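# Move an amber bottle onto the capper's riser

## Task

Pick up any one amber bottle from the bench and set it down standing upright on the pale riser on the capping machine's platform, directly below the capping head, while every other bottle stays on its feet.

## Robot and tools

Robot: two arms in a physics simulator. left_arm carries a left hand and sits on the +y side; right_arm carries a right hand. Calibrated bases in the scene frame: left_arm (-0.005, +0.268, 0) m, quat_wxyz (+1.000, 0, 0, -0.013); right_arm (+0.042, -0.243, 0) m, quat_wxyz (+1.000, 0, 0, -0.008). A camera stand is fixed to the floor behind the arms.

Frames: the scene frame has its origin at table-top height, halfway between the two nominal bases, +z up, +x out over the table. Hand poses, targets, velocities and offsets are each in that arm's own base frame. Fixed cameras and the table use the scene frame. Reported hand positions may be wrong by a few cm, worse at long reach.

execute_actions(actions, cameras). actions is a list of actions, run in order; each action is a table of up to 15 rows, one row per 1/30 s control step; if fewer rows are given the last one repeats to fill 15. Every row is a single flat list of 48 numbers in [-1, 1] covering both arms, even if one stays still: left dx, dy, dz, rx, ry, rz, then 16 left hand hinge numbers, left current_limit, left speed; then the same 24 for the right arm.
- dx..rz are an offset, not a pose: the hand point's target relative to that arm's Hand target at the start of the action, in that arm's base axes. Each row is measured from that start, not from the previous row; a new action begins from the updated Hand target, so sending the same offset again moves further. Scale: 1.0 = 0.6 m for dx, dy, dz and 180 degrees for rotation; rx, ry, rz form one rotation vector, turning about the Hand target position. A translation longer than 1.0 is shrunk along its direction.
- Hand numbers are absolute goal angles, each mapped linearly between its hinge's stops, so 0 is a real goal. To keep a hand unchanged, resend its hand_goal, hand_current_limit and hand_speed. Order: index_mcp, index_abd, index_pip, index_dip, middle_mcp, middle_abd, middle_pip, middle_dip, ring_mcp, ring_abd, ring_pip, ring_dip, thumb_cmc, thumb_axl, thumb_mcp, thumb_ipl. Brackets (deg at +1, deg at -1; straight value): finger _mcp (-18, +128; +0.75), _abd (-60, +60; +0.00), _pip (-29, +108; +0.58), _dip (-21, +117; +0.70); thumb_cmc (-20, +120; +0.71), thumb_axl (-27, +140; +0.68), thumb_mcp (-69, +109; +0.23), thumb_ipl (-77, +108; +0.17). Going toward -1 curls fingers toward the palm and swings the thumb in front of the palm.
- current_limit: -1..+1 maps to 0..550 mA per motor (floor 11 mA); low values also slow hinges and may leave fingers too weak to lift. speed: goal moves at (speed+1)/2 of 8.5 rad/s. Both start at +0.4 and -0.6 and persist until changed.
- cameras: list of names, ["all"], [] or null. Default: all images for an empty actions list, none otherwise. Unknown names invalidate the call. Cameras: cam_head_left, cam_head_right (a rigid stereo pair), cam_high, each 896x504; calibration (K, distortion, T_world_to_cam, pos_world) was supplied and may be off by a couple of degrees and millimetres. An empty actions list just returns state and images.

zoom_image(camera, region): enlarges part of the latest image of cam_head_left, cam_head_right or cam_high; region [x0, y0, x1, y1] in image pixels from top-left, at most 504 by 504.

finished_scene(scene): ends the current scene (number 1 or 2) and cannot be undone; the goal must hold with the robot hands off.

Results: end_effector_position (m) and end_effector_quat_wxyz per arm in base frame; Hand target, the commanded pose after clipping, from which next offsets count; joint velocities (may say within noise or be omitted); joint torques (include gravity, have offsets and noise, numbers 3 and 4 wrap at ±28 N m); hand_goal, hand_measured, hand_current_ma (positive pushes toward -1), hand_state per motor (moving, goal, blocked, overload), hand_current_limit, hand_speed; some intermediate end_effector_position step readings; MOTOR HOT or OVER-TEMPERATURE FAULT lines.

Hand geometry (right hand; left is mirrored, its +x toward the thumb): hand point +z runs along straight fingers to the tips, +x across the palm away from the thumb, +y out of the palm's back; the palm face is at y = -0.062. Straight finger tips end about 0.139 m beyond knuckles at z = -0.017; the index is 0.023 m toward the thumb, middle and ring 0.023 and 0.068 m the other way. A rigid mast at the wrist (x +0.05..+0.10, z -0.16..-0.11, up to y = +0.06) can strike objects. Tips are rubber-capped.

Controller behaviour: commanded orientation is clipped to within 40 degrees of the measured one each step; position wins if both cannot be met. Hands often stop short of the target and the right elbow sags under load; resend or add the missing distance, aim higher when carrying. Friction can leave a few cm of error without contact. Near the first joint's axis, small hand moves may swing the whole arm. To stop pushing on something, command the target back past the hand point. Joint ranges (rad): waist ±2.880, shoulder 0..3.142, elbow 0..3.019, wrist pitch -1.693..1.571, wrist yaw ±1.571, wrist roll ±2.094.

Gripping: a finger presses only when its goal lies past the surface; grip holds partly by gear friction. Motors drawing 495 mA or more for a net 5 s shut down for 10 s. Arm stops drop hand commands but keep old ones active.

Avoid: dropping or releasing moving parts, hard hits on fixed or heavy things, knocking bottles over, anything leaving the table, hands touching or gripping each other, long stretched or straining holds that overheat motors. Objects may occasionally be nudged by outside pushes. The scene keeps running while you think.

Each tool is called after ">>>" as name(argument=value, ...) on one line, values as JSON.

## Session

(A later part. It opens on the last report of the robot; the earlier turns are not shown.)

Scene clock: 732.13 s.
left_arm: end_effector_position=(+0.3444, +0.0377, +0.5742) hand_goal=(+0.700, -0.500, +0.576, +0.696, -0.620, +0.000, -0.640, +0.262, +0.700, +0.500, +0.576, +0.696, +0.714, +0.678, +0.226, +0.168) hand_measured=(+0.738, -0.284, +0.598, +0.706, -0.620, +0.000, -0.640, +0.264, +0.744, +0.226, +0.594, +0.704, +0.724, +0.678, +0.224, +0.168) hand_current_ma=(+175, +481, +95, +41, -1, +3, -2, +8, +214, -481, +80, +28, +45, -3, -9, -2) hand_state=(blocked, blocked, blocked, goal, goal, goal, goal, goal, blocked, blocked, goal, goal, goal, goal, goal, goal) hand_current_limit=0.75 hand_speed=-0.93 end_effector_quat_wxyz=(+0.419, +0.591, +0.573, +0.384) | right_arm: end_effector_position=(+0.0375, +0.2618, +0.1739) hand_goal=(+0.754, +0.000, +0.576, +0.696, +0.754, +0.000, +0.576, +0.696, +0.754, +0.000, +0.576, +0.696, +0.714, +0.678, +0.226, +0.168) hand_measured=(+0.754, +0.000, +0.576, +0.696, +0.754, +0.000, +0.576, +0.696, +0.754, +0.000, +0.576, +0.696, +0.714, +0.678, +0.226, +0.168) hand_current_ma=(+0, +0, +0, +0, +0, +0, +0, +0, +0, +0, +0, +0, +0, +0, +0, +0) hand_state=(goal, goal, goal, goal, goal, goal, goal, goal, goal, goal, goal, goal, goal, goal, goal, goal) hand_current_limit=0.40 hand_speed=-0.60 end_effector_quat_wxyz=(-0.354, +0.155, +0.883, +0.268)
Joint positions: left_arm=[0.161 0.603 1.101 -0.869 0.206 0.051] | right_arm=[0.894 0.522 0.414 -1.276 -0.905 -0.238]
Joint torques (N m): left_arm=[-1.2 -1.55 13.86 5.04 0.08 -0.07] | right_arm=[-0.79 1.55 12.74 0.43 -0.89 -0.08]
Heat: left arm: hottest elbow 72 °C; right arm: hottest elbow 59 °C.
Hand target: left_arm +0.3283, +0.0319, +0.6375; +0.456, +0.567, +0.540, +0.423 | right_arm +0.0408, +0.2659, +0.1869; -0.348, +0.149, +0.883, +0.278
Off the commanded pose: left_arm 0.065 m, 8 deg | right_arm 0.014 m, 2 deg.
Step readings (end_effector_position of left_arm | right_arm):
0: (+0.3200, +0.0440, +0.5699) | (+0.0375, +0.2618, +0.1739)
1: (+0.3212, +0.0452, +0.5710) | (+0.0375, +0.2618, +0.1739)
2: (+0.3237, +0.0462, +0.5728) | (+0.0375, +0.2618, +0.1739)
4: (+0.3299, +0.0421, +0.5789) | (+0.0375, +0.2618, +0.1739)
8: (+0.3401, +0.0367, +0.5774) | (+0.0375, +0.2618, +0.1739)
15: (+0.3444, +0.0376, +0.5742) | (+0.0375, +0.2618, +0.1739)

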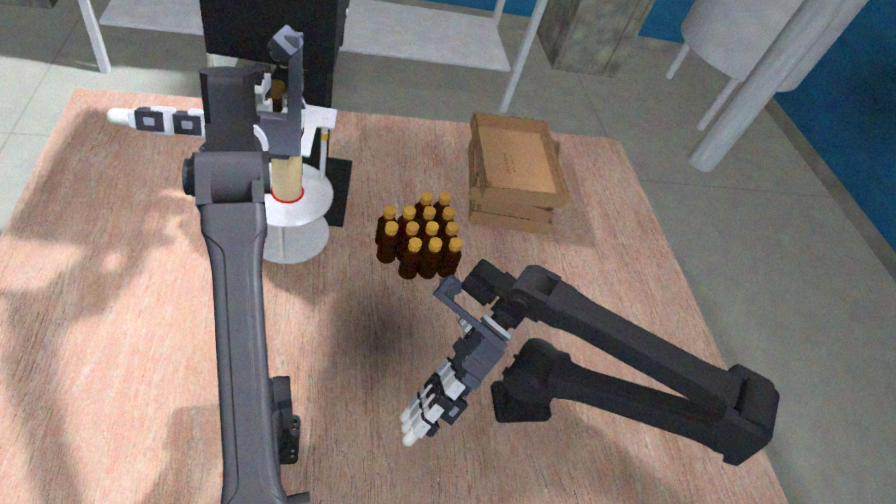

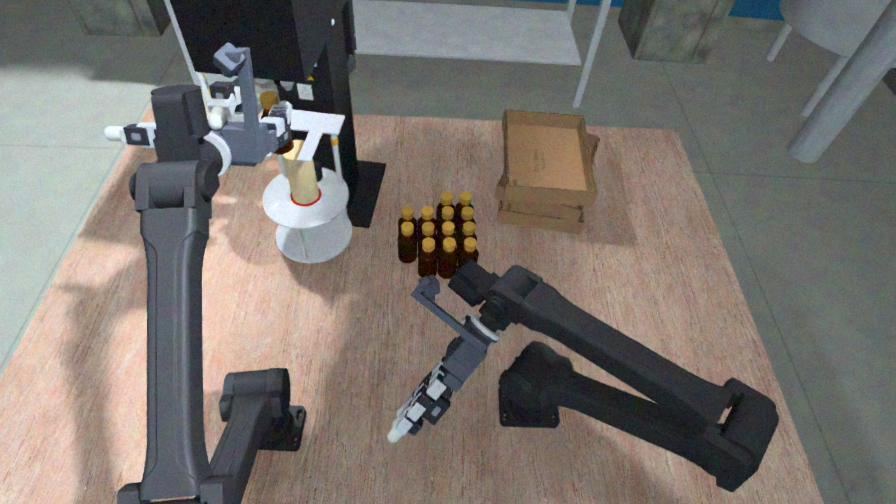

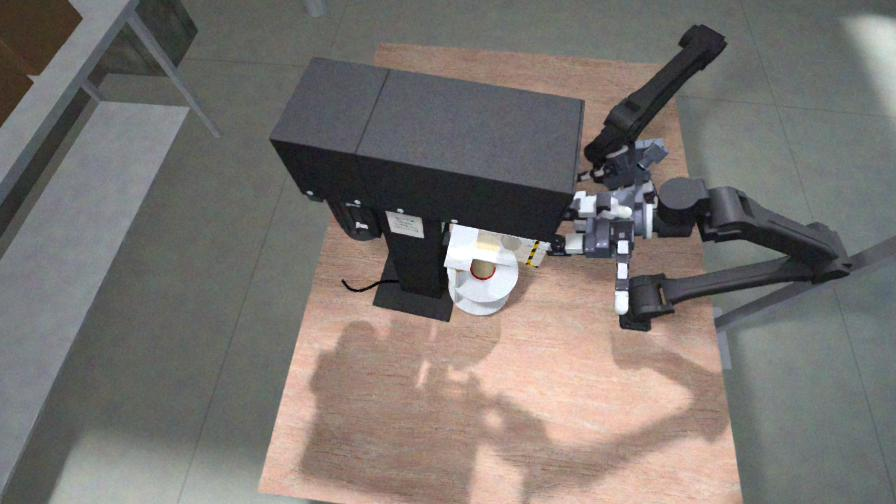

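>>> execute_actions(actions=[[[0.036,-0.005,-0.025,0,0,0, 0.70,-0.5,0.576,0.696, -0.62,0,-0.64,0.261, 0.70,0.5,0.576,0.696, 0.714,0.678,0.226,0.168, 0.75,-0.93, 0,0,0,0,0,0, 0.754,0,0.576,0.696,0.754,0,0.576,0.696,0.754,0,0.576,0.696,0.714,0.678,0.226,0.168,0.4,-0.6]]], cameras=["cam_high","cam_head_right"])

>>> zoom_image(camera="cam_head_right", region=[240, 80, 360, 200])

>>> zoom_image(camera="cam_high", region=[450, 215, 570, 305])

Scene clock: 744.50 s.
left_arm: end_effector_position=(+0.3520, +0.0357, +0.5828) hand_goal=(+0.700, -0.500, +0.576, +0.696, -0.620, +0.000, -0.640, +0.262, +0.700, +0.500, +0.576, +0.696, +0.714, +0.678, +0.226, +0.168) hand_measured=(+0.738, -0.284, +0.600, +0.706, -0.638, +0.000, -0.634, +0.264, +0.750, +0.226, +0.598, +0.704, +0.724, +0.678, +0.224, +0.168) hand_current_ma=(+184, +481, +101, +42, -84, +3, +22, +8, +243, -481, +96, +34, +45, -3, -9, -2) hand_state=(blocked, blocked, blocked, goal, goal, goal, goal, goal, blocked, blocked, blocked, goal, goal, goal, goal, goal) hand_current_limit=0.75 hand_speed=-0.93 end_effector_quat_wxyz=(+0.425, +0.583, +0.567, +0.398) | right_arm: end_effector_position=(+0.0375, +0.2618, +0.1739) hand_goal=(+0.754, +0.000, +0.576, +0.696, +0.754, +0.000, +0.576, +0.696, +0.754, +0.000, +0.576, +0.696, +0.714, +0.678, +0.226, +0.168) hand_measured=(+0.754, +0.000, +0.576, +0.696, +0.754, +0.000, +0.576, +0.696, +0.754, +0.000, +0.576, +0.696, +0.714, +0.678, +0.226, +0.168) hand_current_ma=(+0, +0, +0, +0, +0, +0, +0, +0, +0, +0, +0, +0, +0, +0, +0, +0) hand_state=(goal, goal, goal, goal, goal, goal, goal, goal, goal, goal, goal, goal, goal, goal, goal, goal) hand_current_limit=0.40 hand_speed=-0.60 end_effector_quat_wxyz=(-0.354, +0.155, +0.883, +0.268)
Joint positions: left_arm=[0.13 0.618 1.101 -0.815 0.168 0.038] | right_arm=[0.894 0.522 0.414 -1.276 -0.905 -0.238]
Joint torques (N m): left_arm=[-1.85 -0.26 11.36 5.72 0.07 -0.03] | right_arm=[-0.73 1.61 12.71 0.42 -0.89 -0.09]
Heat: left arm: hottest elbow 73 °C; right arm: hottest elbow 59 °C.
Hand target: left_arm +0.3498, +0.0289, +0.6226; +0.456, +0.567, +0.540, +0.423 | right_arm +0.0408, +0.2659, +0.1869; -0.348, +0.149, +0.883, +0.278
Off the commanded pose: left_arm 0.040 m, 6 deg | right_arm 0.014 m, 2 deg.
Step readings (end_effector_position of left_arm | right_arm):
0: (+0.3444, +0.0377, +0.5742) | (+0.0375, +0.2618, +0.1739)
1: (+0.3447, +0.0386, +0.5755) | (+0.0375, +0.2618, +0.1739)
2: (+0.3463, +0.0388, +0.5782) | (+0.0375, +0.2618, +0.1739)
4: (+0.3505, +0.0365, +0.5830) | (+0.0375, +0.2618, +0.1739)
8: (+0.3520, +0.0357, +0.5828) | (+0.0375, +0.2618, +0.1739)
15: (+0.3520, +0.0357, +0.5828) | (+0.0375, +0.2618, +0.1739)
Images, in order (width x height): cam_head_right 896x504, cam_high 896x504.

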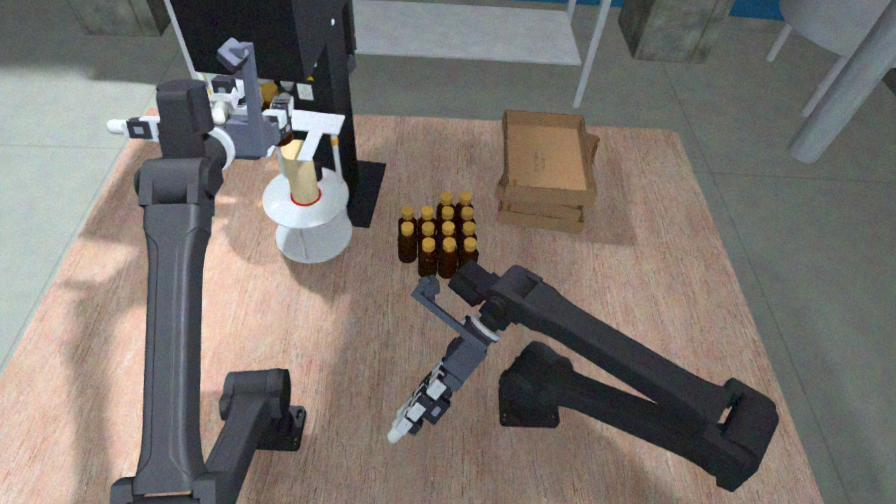

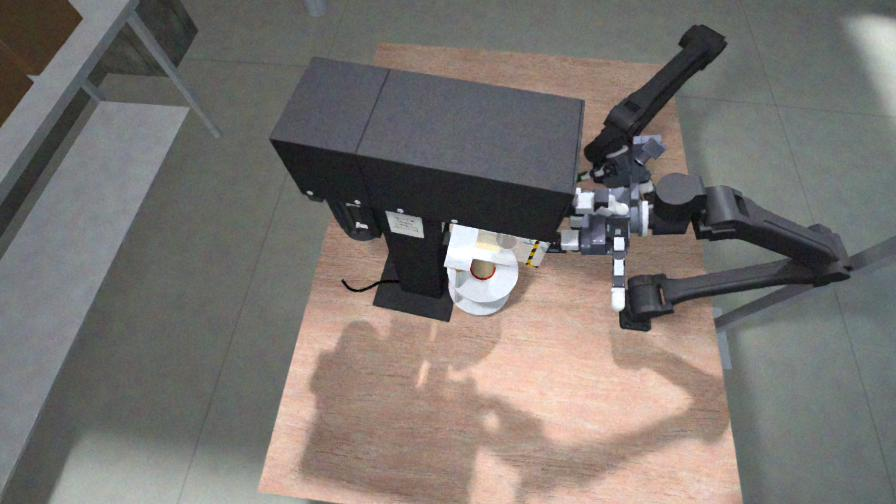

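Scaled by 4.200 from the camera's 896x504 image, which has a finer 1280x720 frame.

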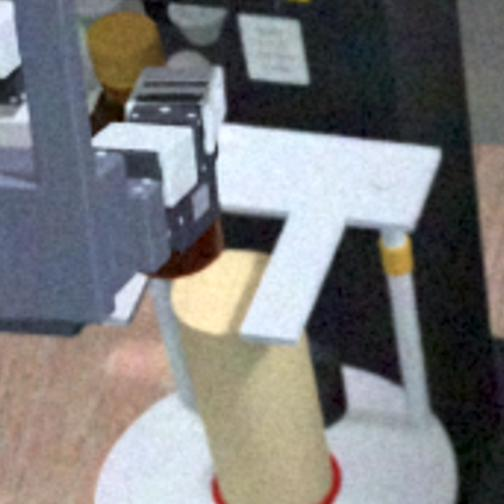

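Scaled by 4.200 from the camera's 896x504 image, which has a finer 1280x720 frame.

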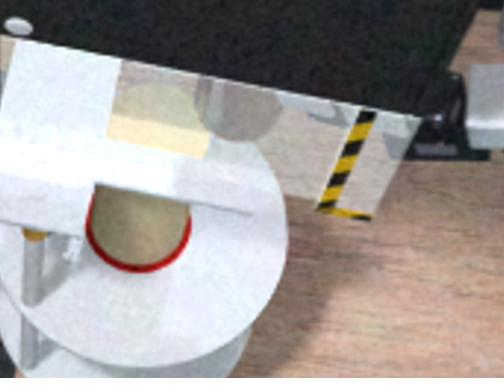

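>>> execute_actions(actions=[[[-0.012,0.0,-0.05,0,0,0, 0.70,-0.5,0.576,0.696, -0.62,0,-0.64,0.261, 0.70,0.5,0.576,0.696, 0.714,0.678,0.226,0.168, 0.75,-0.93, 0,0,0,0,0,0, 0.754,0,0.576,0.696,0.754,0,0.576,0.696,0.754,0,0.576,0.696,0.714,0.678,0.226,0.168,0.4,-0.6]],[[0,0.0,-0.025,0,0,0, 0.70,-0.5,0.576,0.696, -0.62,0,-0.64,0.261, 0.70,0.5,0.576,0.696, 0.714,0.678,0.226,0.168, 0.75,-0.93, 0,0,0,0,0,0, 0.754,0,0.576,0.696,0.754,0,0.576,0.696,0.754,0,0.576,0.696,0.714,0.678,0.226,0.168,0.4,-0.6]]], cameras=["cam_high","cam_head_right"])

>>> zoom_image(camera="cam_head_right", region=[240, 80, 360, 200])

>>> zoom_image(camera="cam_high", region=[450, 215, 570, 305])

Scene clock: 763.43 s.
left_arm: end_effector_position=(+0.3513, +0.0352, +0.5533) hand_goal=(+0.700, -0.500, +0.576, +0.696, -0.620, +0.000, -0.640, +0.262, +0.700, +0.500, +0.576, +0.696, +0.714, +0.678, +0.226, +0.168) hand_measured=(+0.738, -0.284, +0.598, +0.706, -0.622, +0.000, -0.640, +0.264, +0.750, +0.226, +0.598, +0.704, +0.724, +0.678, +0.224, +0.168) hand_current_ma=(+182, +481, +96, +39, -10, +3, +1, +8, +240, -481, +92, +33, +44, -3, -9, -2) hand_state=(blocked, blocked, blocked, goal, goal, goal, goal, goal, blocked, blocked, blocked, goal, goal, goal, goal, goal) hand_current_limit=0.75 hand_speed=-0.93 end_effector_quat_wxyz=(+0.431, +0.580, +0.561, +0.404) | right_arm: end_effector_position=(+0.0375, +0.2618, +0.1739) hand_goal=(+0.754, +0.000, +0.576, +0.696, +0.754, +0.000, +0.576, +0.696, +0.754, +0.000, +0.576, +0.696, +0.714, +0.678, +0.226, +0.168) hand_measured=(+0.754, +0.000, +0.576, +0.696, +0.754, +0.000, +0.576, +0.696, +0.754, +0.000, +0.576, +0.696, +0.714, +0.678, +0.226, +0.168) hand_current_ma=(+0, +0, +0, +0, +0, +0, +0, +0, +0, +0, +0, +0, +0, +0, +0, +0) hand_state=(goal, goal, goal, goal, goal, goal, goal, goal, goal, goal, goal, goal, goal, goal, goal, goal) hand_current_limit=0.40 hand_speed=-0.60 end_effector_quat_wxyz=(-0.354, +0.155, +0.883, +0.268)
Joint positions: left_arm=[0.13 0.574 0.99 -0.727 0.17 0.038] | right_arm=[0.894 0.522 0.414 -1.276 -0.905 -0.238]
Joint torques (N m): left_arm=[-1.49 -1.85 9.24 5.12 0.12 -0.01] | right_arm=[-0.67 1.61 12.71 0.42 -0.89 -0.09]
Heat: left arm: hottest elbow 71 °C; right arm: hottest elbow 59 °C.
Hand target: left_arm +0.3426, +0.0290, +0.5776; +0.456, +0.567, +0.540, +0.423 | right_arm +0.0408, +0.2659, +0.1869; -0.348, +0.149, +0.883, +0.278
Off the commanded pose: left_arm 0.027 m, 5 deg | right_arm 0.014 m, 2 deg.
Step readings (end_effector_position of left_arm | right_arm):
0: (+0.3520, +0.0357, +0.5828) | (+0.0375, +0.2618, +0.1739)
1: (+0.3520, +0.0357, +0.5815) | (+0.0375, +0.2618, +0.1739)
2: (+0.3506, +0.0354, +0.5804) | (+0.0375, +0.2618, +0.1739)
4: (+0.3493, +0.0352, +0.5743) | (+0.0375, +0.2618, +0.1739)
8: (+0.3504, +0.0353, +0.5664) | (+0.0375, +0.2618, +0.1739)
15: (+0.3504, +0.0353, +0.5680) | (+0.0375, +0.2618, +0.1739)
16: (+0.3508, +0.0354, +0.5669) | (+0.0375, +0.2618, +0.1739)
17: (+0.3506, +0.0352, +0.5661) | (+0.0375, +0.2618, +0.1739)
19: (+0.3500, +0.0351, +0.5605) | (+0.0375, +0.2618, +0.1739)
23: (+0.3513, +0.0352, +0.5533) | (+0.0375, +0.2618, +0.1739)
30: (+0.3513, +0.0352, +0.5533) | (+0.0375, +0.2618, +0.1739)
Images, in order (width x height): cam_head_right 896x504, cam_high 896x504.

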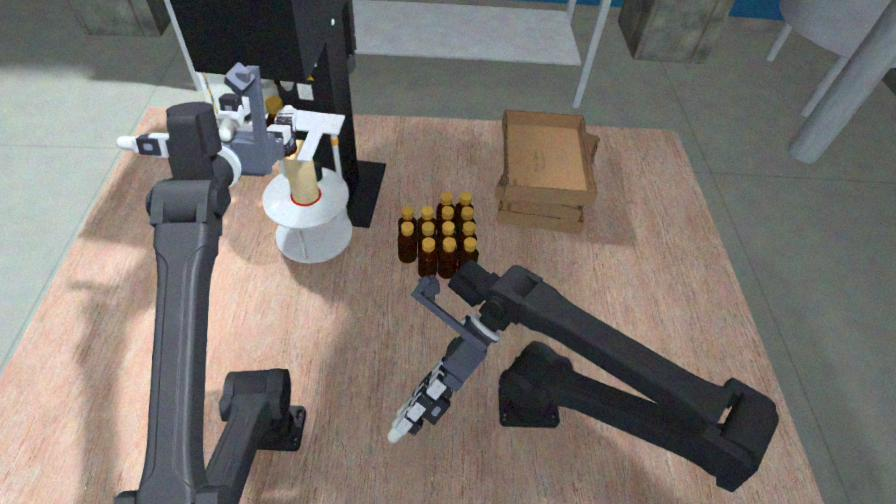

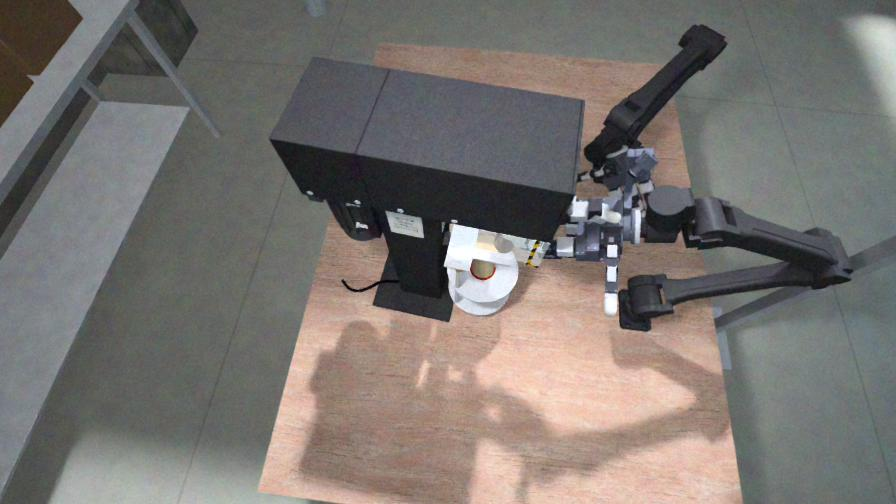

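Scaled by 4.200 from the camera's 896x504 image, which has a finer 1280x720 frame.

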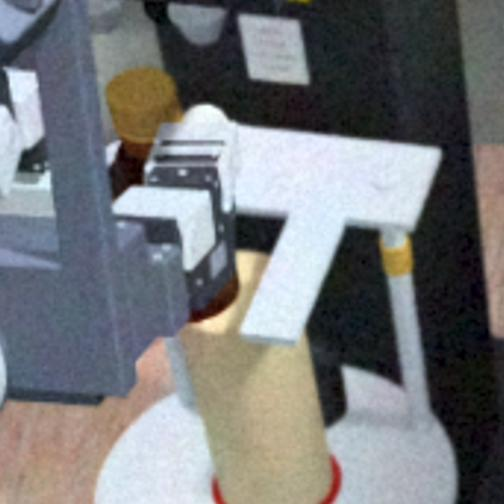

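Scaled by 4.200 from the camera's 896x504 image, which has a finer 1280x720 frame.

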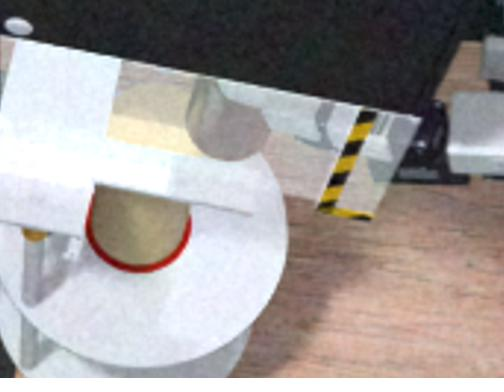

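>>> execute_actions(actions=[[[0.036,-0.008,0.05,0,0,0, 0.70,-0.5,0.576,0.696, -0.62,0,-0.64,0.261, 0.70,0.5,0.576,0.696, 0.714,0.678,0.226,0.168, 0.75,-0.93, 0,0,0,0,0,0, 0.754,0,0.576,0.696,0.754,0,0.576,0.696,0.754,0,0.576,0.696,0.714,0.678,0.226,0.168,0.4,-0.6]]], cameras=["cam_high","cam_head_right"])

>>> zoom_image(camera="cam_head_right", region=[250, 85, 340, 175])

>>> zoom_image(camera="cam_high", region=[460, 220, 530, 270])

Scene clock: 795.83 s.
left_arm: end_effector_position=(+0.3803, +0.0288, +0.5384) hand_goal=(+0.700, -0.500, +0.576, +0.696, -0.620, +0.000, -0.640, +0.262, +0.700, +0.500, +0.576, +0.696, +0.714, +0.678, +0.226, +0.168) hand_measured=(+0.738, -0.284, +0.598, +0.706, -0.622, +0.000, -0.640, +0.264, +0.750, +0.226, +0.596, +0.704, +0.724, +0.678, +0.224, +0.168) hand_current_ma=(+182, +481, +96, +39, -6, +3, +0, +8, +236, -481, +90, +33, +44, -3, -8, -2) hand_state=(blocked, blocked, blocked, goal, goal, goal, goal, goal, blocked, blocked, blocked, goal, goal, goal, goal, goal) hand_current_limit=0.75 hand_speed=-0.93 end_effector_quat_wxyz=(+0.417, +0.593, +0.571, +0.385) | right_arm: end_effector_position=(+0.0375, +0.2618, +0.1739) hand_goal=(+0.754, +0.000, +0.576, +0.696, +0.754, +0.000, +0.576, +0.696, +0.754, +0.000, +0.576, +0.696, +0.714, +0.678, +0.226, +0.168) hand_measured=(+0.754, +0.000, +0.576, +0.696, +0.754, +0.000, +0.576, +0.696, +0.754, +0.000, +0.576, +0.696, +0.714, +0.678, +0.226, +0.168) hand_current_ma=(+0, +0, +0, +0, +0, +0, +0, +0, +0, +0, +0, +0, +0, +0, +0, +0) hand_state=(goal, goal, goal, goal, goal, goal, goal, goal, goal, goal, goal, goal, goal, goal, goal, goal) hand_current_limit=0.40 hand_speed=-0.60 end_effector_quat_wxyz=(-0.354, +0.155, +0.883, +0.268)
Joint positions: left_arm=[0.086 0.648 1.008 -0.727 0.135 0.032] | right_arm=[0.894 0.522 0.414 -1.276 -0.905 -0.238]
Joint torques (N m): left_arm=[-1.14 -2.84 14.83 4.42 -0.01 -0.06] | right_arm=[-0.73 1.61 12.72 0.42 -0.89 -0.09]
Heat: left arm: hottest elbow 67 °C; right arm: hottest elbow 59 °C.
Hand target: left_arm +0.3643, +0.0241, +0.6074; +0.456, +0.567, +0.540, +0.423 | right_arm +0.0408, +0.2659, +0.1869; -0.348, +0.149, +0.883, +0.278
Off the commanded pose: left_arm 0.071 m, 8 deg | right_arm 0.014 m, 2 deg.
Step readings (end_effector_position of left_arm | right_arm):
0: (+0.3513, +0.0352, +0.5533) | (+0.0375, +0.2618, +0.1739)
1: (+0.3530, +0.0358, +0.5521) | (+0.0375, +0.2618, +0.1739)
2: (+0.3557, +0.0358, +0.5518) | (+0.0375, +0.2618, +0.1739)
4: (+0.3630, +0.0318, +0.5513) | (+0.0375, +0.2618, +0.1739)
8: (+0.3785, +0.0283, +0.5400) | (+0.0375, +0.2618, +0.1739)
15: (+0.3803, +0.0288, +0.5384) | (+0.0375, +0.2618, +0.1739)
Images, in order (width x height): cam_head_right 896x504, cam_high 896x504.

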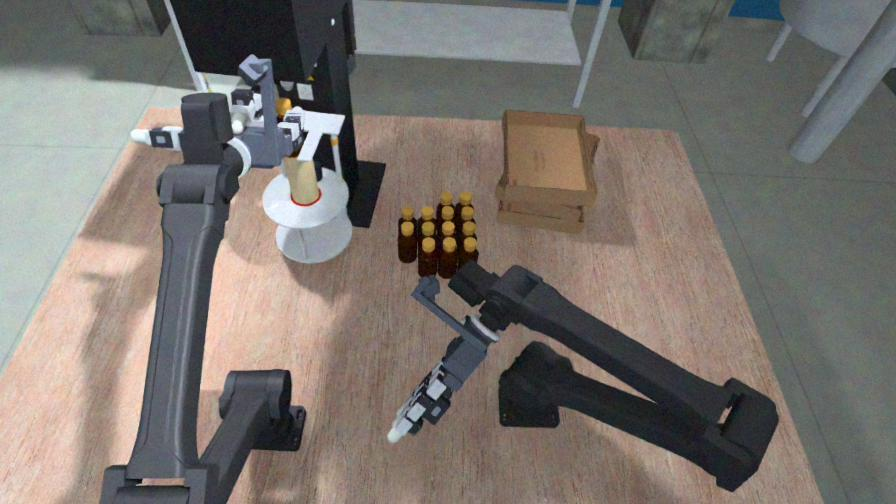

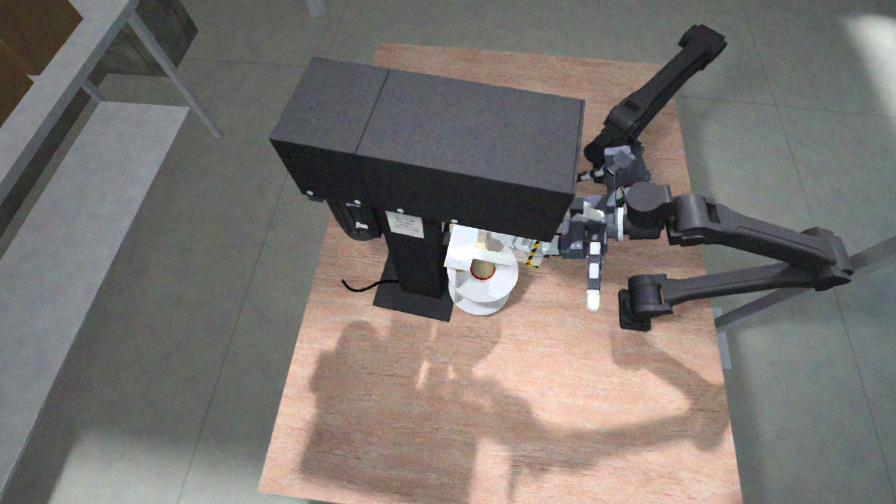

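Scaled by 5.600 from the camera's 896x504 image, which has a finer 1280x720 frame.

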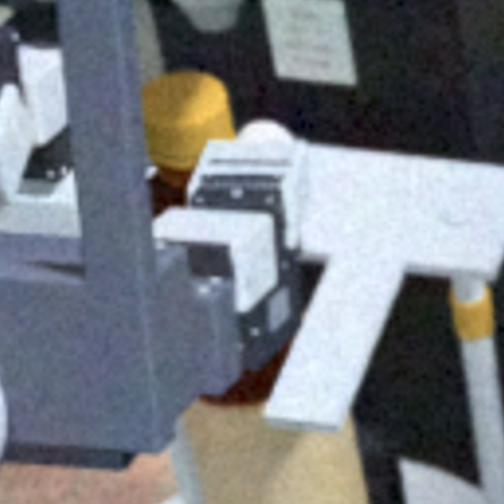

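Scaled by 7.200 from the camera's 896x504 image, which has a finer 1280x720 frame.

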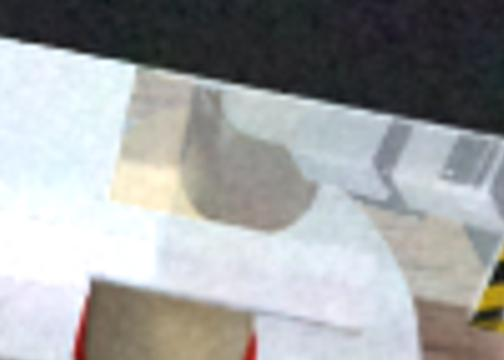

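>>> execute_actions(actions=[[[0.0275,0.012,0.003,0,0,0, 0.70,-0.5,0.576,0.696, -0.62,0,-0.64,0.261, 0.70,0.5,0.576,0.696, 0.714,0.678,0.226,0.168, 0.75,-0.93, 0,0,0,0,0,0, 0.754,0,0.576,0.696,0.754,0,0.576,0.696,0.754,0,0.576,0.696,0.714,0.678,0.226,0.168,0.4,-0.6]]], cameras=["all"])

>>> zoom_image(camera="cam_head_right", region=[250, 85, 340, 175])

>>> zoom_image(camera="cam_high", region=[460, 220, 530, 270])

>>> zoom_image(camera="cam_head_left", region=[230, 65, 330, 165])

Scene clock: 822.50 s.
left_arm: end_effector_position=(+0.3918, +0.0272, +0.5331) hand_goal=(+0.700, -0.500, +0.576, +0.696, -0.620, +0.000, -0.640, +0.262, +0.700, +0.500, +0.576, +0.696, +0.714, +0.678, +0.226, +0.168) hand_measured=(+0.738, -0.284, +0.598, +0.706, -0.622, +0.000, -0.640, +0.264, +0.750, +0.226, +0.598, +0.704, +0.724, +0.678, +0.224, +0.168) hand_current_ma=(+177, +481, +94, +39, -6, +3, +0, +8, +236, -481, +91, +33, +44, -3, -8, -2) hand_state=(blocked, blocked, blocked, goal, goal, goal, goal, goal, blocked, blocked, blocked, goal, goal, goal, goal, goal) hand_current_limit=0.75 hand_speed=-0.93 end_effector_quat_wxyz=(+0.418, +0.599, +0.571, +0.376) | right_arm: end_effector_position=(+0.0375, +0.2618, +0.1739) hand_goal=(+0.754, +0.000, +0.576, +0.696, +0.754, +0.000, +0.576, +0.696, +0.754, +0.000, +0.576, +0.696, +0.714, +0.678, +0.226, +0.168) hand_measured=(+0.754, +0.000, +0.576, +0.696, +0.754, +0.000, +0.576, +0.696, +0.754, +0.000, +0.576, +0.696, +0.714, +0.678, +0.226, +0.168) hand_current_ma=(+0, +0, +0, +0, +0, +0, +0, +0, +0, +0, +0, +0, +0, +0, +0, +0) hand_state=(goal, goal, goal, goal, goal, goal, goal, goal, goal, goal, goal, goal, goal, goal, goal, goal) hand_current_limit=0.40 hand_speed=-0.60 end_effector_quat_wxyz=(-0.354, +0.155, +0.883, +0.268)
Joint positions: left_arm=[0.087 0.677 1.012 -0.716 0.151 0.032] | right_arm=[0.894 0.522 0.414 -1.276 -0.905 -0.238]
Joint torques (N m): left_arm=[0.56 -2.49 15.62 4.98 0.22 0.02] | right_arm=[-0.73 1.61 12.74 0.4 -0.89 -0.09]
Heat: left arm: hottest elbow 70 °C; right arm: hottest elbow 59 °C.
Hand target: left_arm +0.3808, +0.0314, +0.6091; +0.456, +0.567, +0.540, +0.423 | right_arm +0.0408, +0.2659, +0.1869; -0.348, +0.149, +0.883, +0.278
Off the commanded pose: left_arm 0.077 m, 9 deg | right_arm 0.014 m, 2 deg.
Step readings (end_effector_position of left_arm | right_arm):
0: (+0.3803, +0.0288, +0.5384) | (+0.0375, +0.2618, +0.1739)
1: (+0.3808, +0.0278, +0.5382) | (+0.0375, +0.2618, +0.1739)
2: (+0.3819, +0.0269, +0.5386) | (+0.0375, +0.2618, +0.1739)
4: (+0.3855, +0.0267, +0.5380) | (+0.0375, +0.2618, +0.1739)
8: (+0.3909, +0.0271, +0.5339) | (+0.0375, +0.2618, +0.1739)
15: (+0.3918, +0.0272, +0.5331) | (+0.0375, +0.2618, +0.1739)

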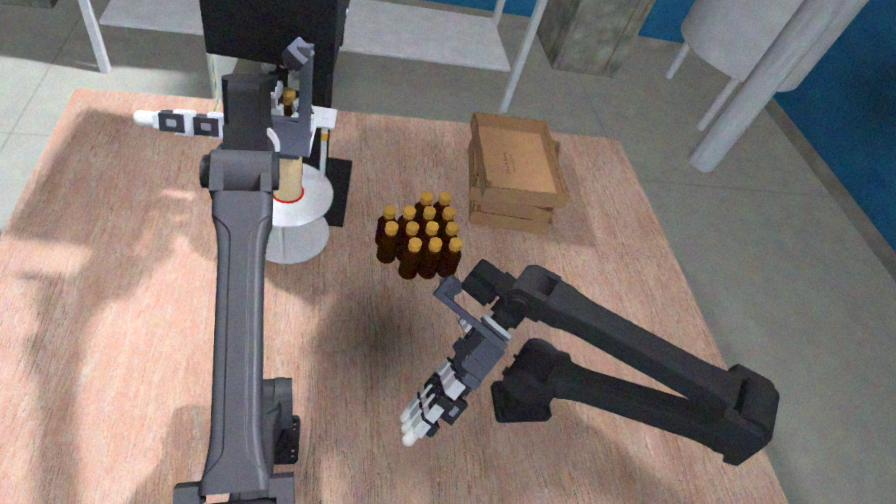

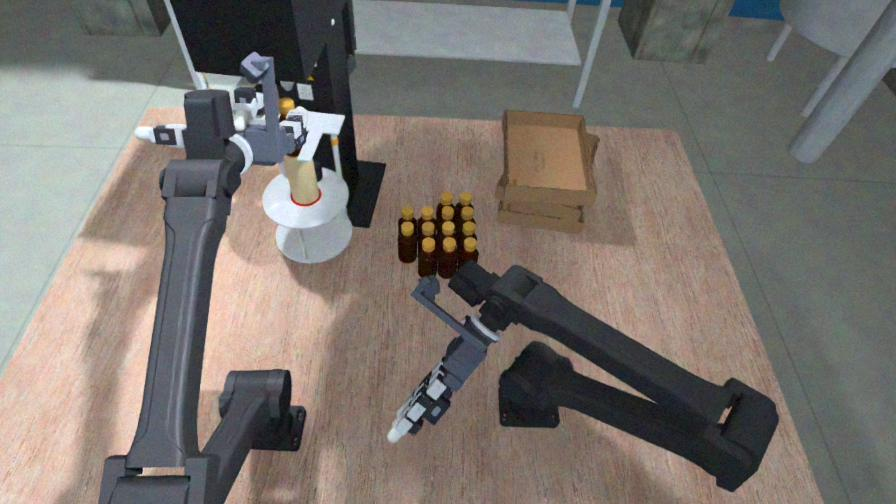

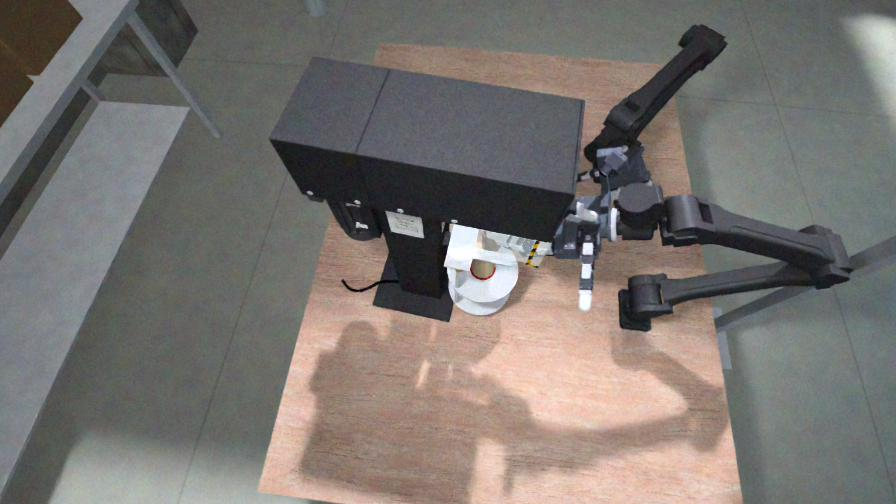

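Scaled by 5.600 from the camera's 896x504 image, which has a finer 1280x720 frame.

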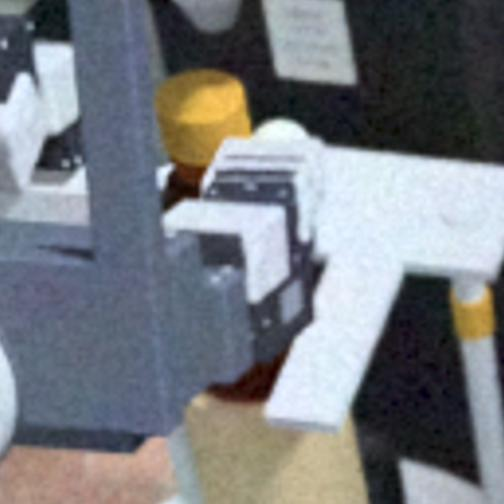

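Scaled by 7.200 from the camera's 896x504 image, which has a finer 1280x720 frame.

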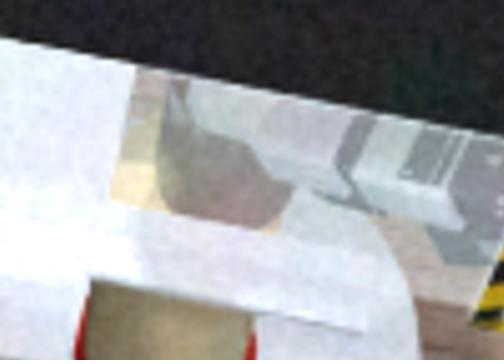

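Scaled by 5.040 from the camera's 896x504 image, which has a finer 1280x720 frame.

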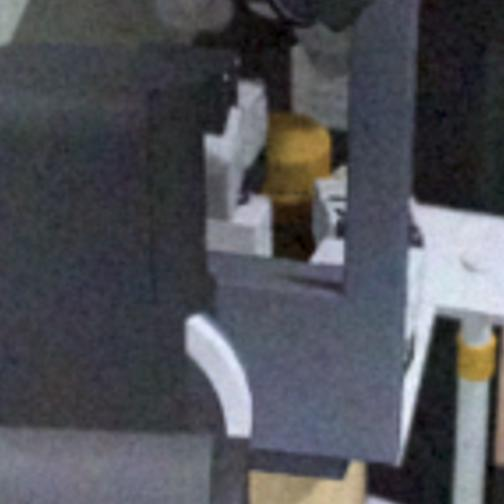

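>>> execute_actions(actions=[[[0.006,0.014,0.0,0,0,0, 0.70,-0.5,0.576,0.696, -0.62,0,-0.64,0.261, 0.70,0.5,0.576,0.696, 0.714,0.678,0.226,0.168, 0.75,-0.93, 0,0,0,0,0,0, 0.754,0,0.576,0.696,0.754,0,0.576,0.696,0.754,0,0.576,0.696,0.714,0.678,0.226,0.168,0.4,-0.6]]], cameras=["all"])

>>> zoom_image(camera="cam_head_right", region=[250, 85, 340, 175])

>>> zoom_image(camera="cam_high", region=[460, 220, 530, 270])

>>> zoom_image(camera="cam_head_left", region=[240, 65, 340, 165])

Scene clock: 863.70 s.
left_arm: end_effector_position=(+0.3929, +0.0356, +0.5327) hand_goal=(+0.700, -0.500, +0.576, +0.696, -0.620, +0.000, -0.640, +0.262, +0.700, +0.500, +0.576, +0.696, +0.714, +0.678, +0.226, +0.168) hand_measured=(+0.736, -0.284, +0.598, +0.704, -0.622, +0.000, -0.640, +0.264, +0.750, +0.226, +0.598, +0.704, +0.724, +0.678, +0.224, +0.168) hand_current_ma=(+172, +481, +91, +34, -6, +3, +0, +8, +243, -481, +95, +35, +44, -3, -8, -2) hand_state=(blocked, blocked, blocked, goal, goal, goal, goal, goal, blocked, blocked, blocked, goal, goal, goal, goal, goal) hand_current_limit=0.75 hand_speed=-0.93 end_effector_quat_wxyz=(+0.422, +0.595, +0.574, +0.373) | right_arm: end_effector_position=(+0.0375, +0.2618, +0.1739) hand_goal=(+0.754, +0.000, +0.576, +0.696, +0.754, +0.000, +0.576, +0.696, +0.754, +0.000, +0.576, +0.696, +0.714, +0.678, +0.226, +0.168) hand_measured=(+0.754, +0.000, +0.576, +0.696, +0.754, +0.000, +0.576, +0.696, +0.754, +0.000, +0.576, +0.696, +0.714, +0.678, +0.226, +0.168) hand_current_ma=(+0, +0, +0, +0, +0, +0, +0, +0, +0, +0, +0, +0, +0, +0, +0, +0) hand_state=(goal, goal, goal, goal, goal, goal, goal, goal, goal, goal, goal, goal, goal, goal, goal, goal) hand_current_limit=0.40 hand_speed=-0.60 end_effector_quat_wxyz=(-0.354, +0.155, +0.883, +0.268)
Joint positions: left_arm=[0.125 0.682 1.012 -0.711 0.191 0.032] | right_arm=[0.894 0.522 0.414 -1.276 -0.905 -0.238]
Joint torques (N m): left_arm=[0.79 -2.14 15.87 5.03 0.19 0.12] | right_arm=[-0.79 1.55 12.72 0.43 -0.89 -0.09]
Heat: left arm: hottest elbow 79 °C; right arm: hottest elbow 59 °C.
Hand target: left_arm +0.3843, +0.0397, +0.6093; +0.456, +0.566, +0.540, +0.423 | right_arm +0.0408, +0.2659, +0.1869; -0.348, +0.149, +0.883, +0.278
Off the commanded pose: left_arm 0.077 m, 9 deg | right_arm 0.014 m, 2 deg.
Step readings (end_effector_position of left_arm | right_arm):
0: (+0.3918, +0.0272, +0.5331) | (+0.0375, +0.2618, +0.1739)
1: (+0.3919, +0.0265, +0.5332) | (+0.0375, +0.2618, +0.1739)
2: (+0.3921, +0.0274, +0.5333) | (+0.0375, +0.2618, +0.1739)
4: (+0.3924, +0.0312, +0.5332) | (+0.0375, +0.2618, +0.1739)
8: (+0.3929, +0.0359, +0.5327) | (+0.0375, +0.2618, +0.1739)
15: (+0.3929, +0.0356, +0.5327) | (+0.0375, +0.2618, +0.1739)

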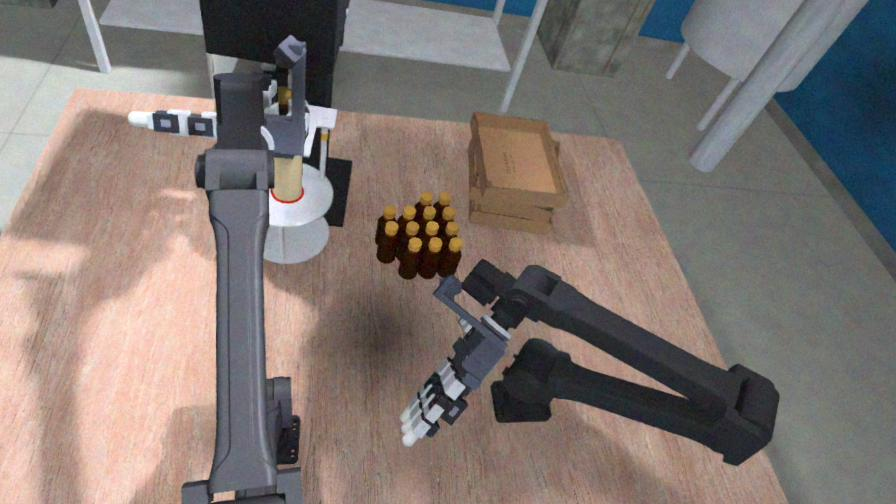

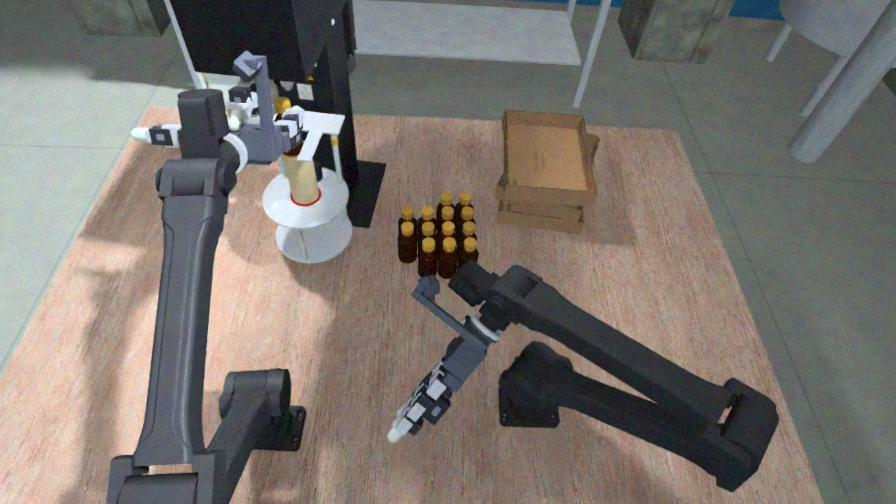

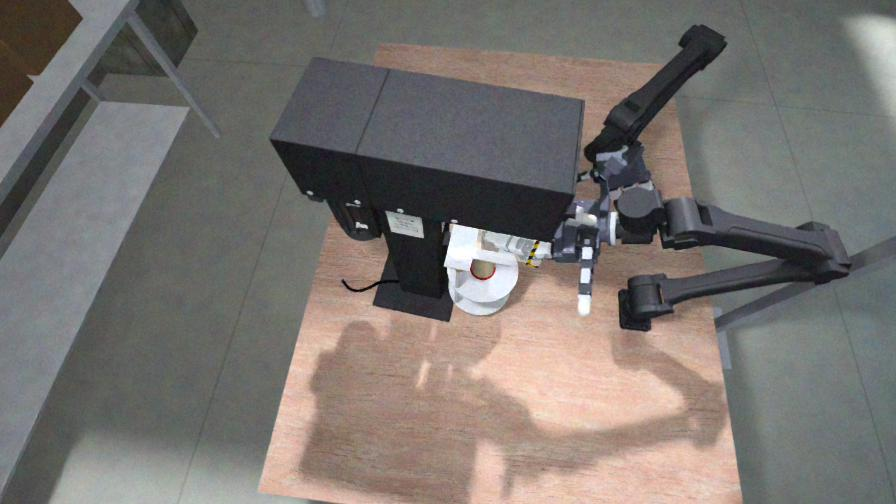

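Scaled by 5.600 from the camera's 896x504 image, which has a finer 1280x720 frame.

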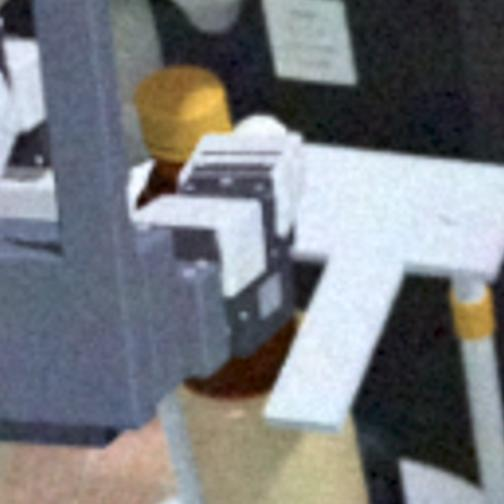

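Scaled by 7.200 from the camera's 896x504 image, which has a finer 1280x720 frame.

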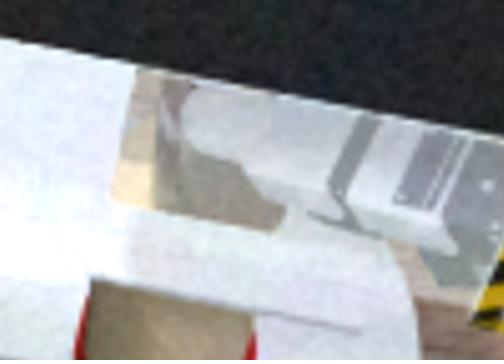

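Scaled by 5.040 from the camera's 896x504 image, which has a finer 1280x720 frame.

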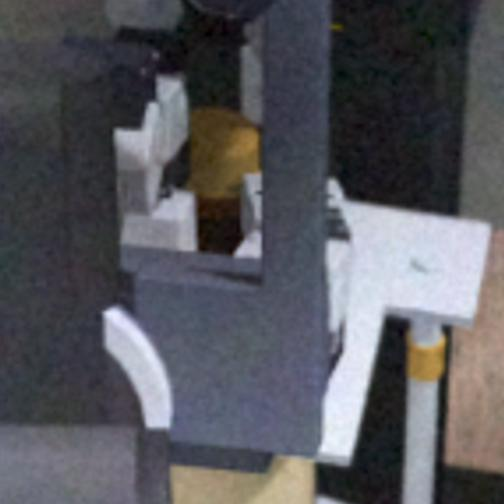

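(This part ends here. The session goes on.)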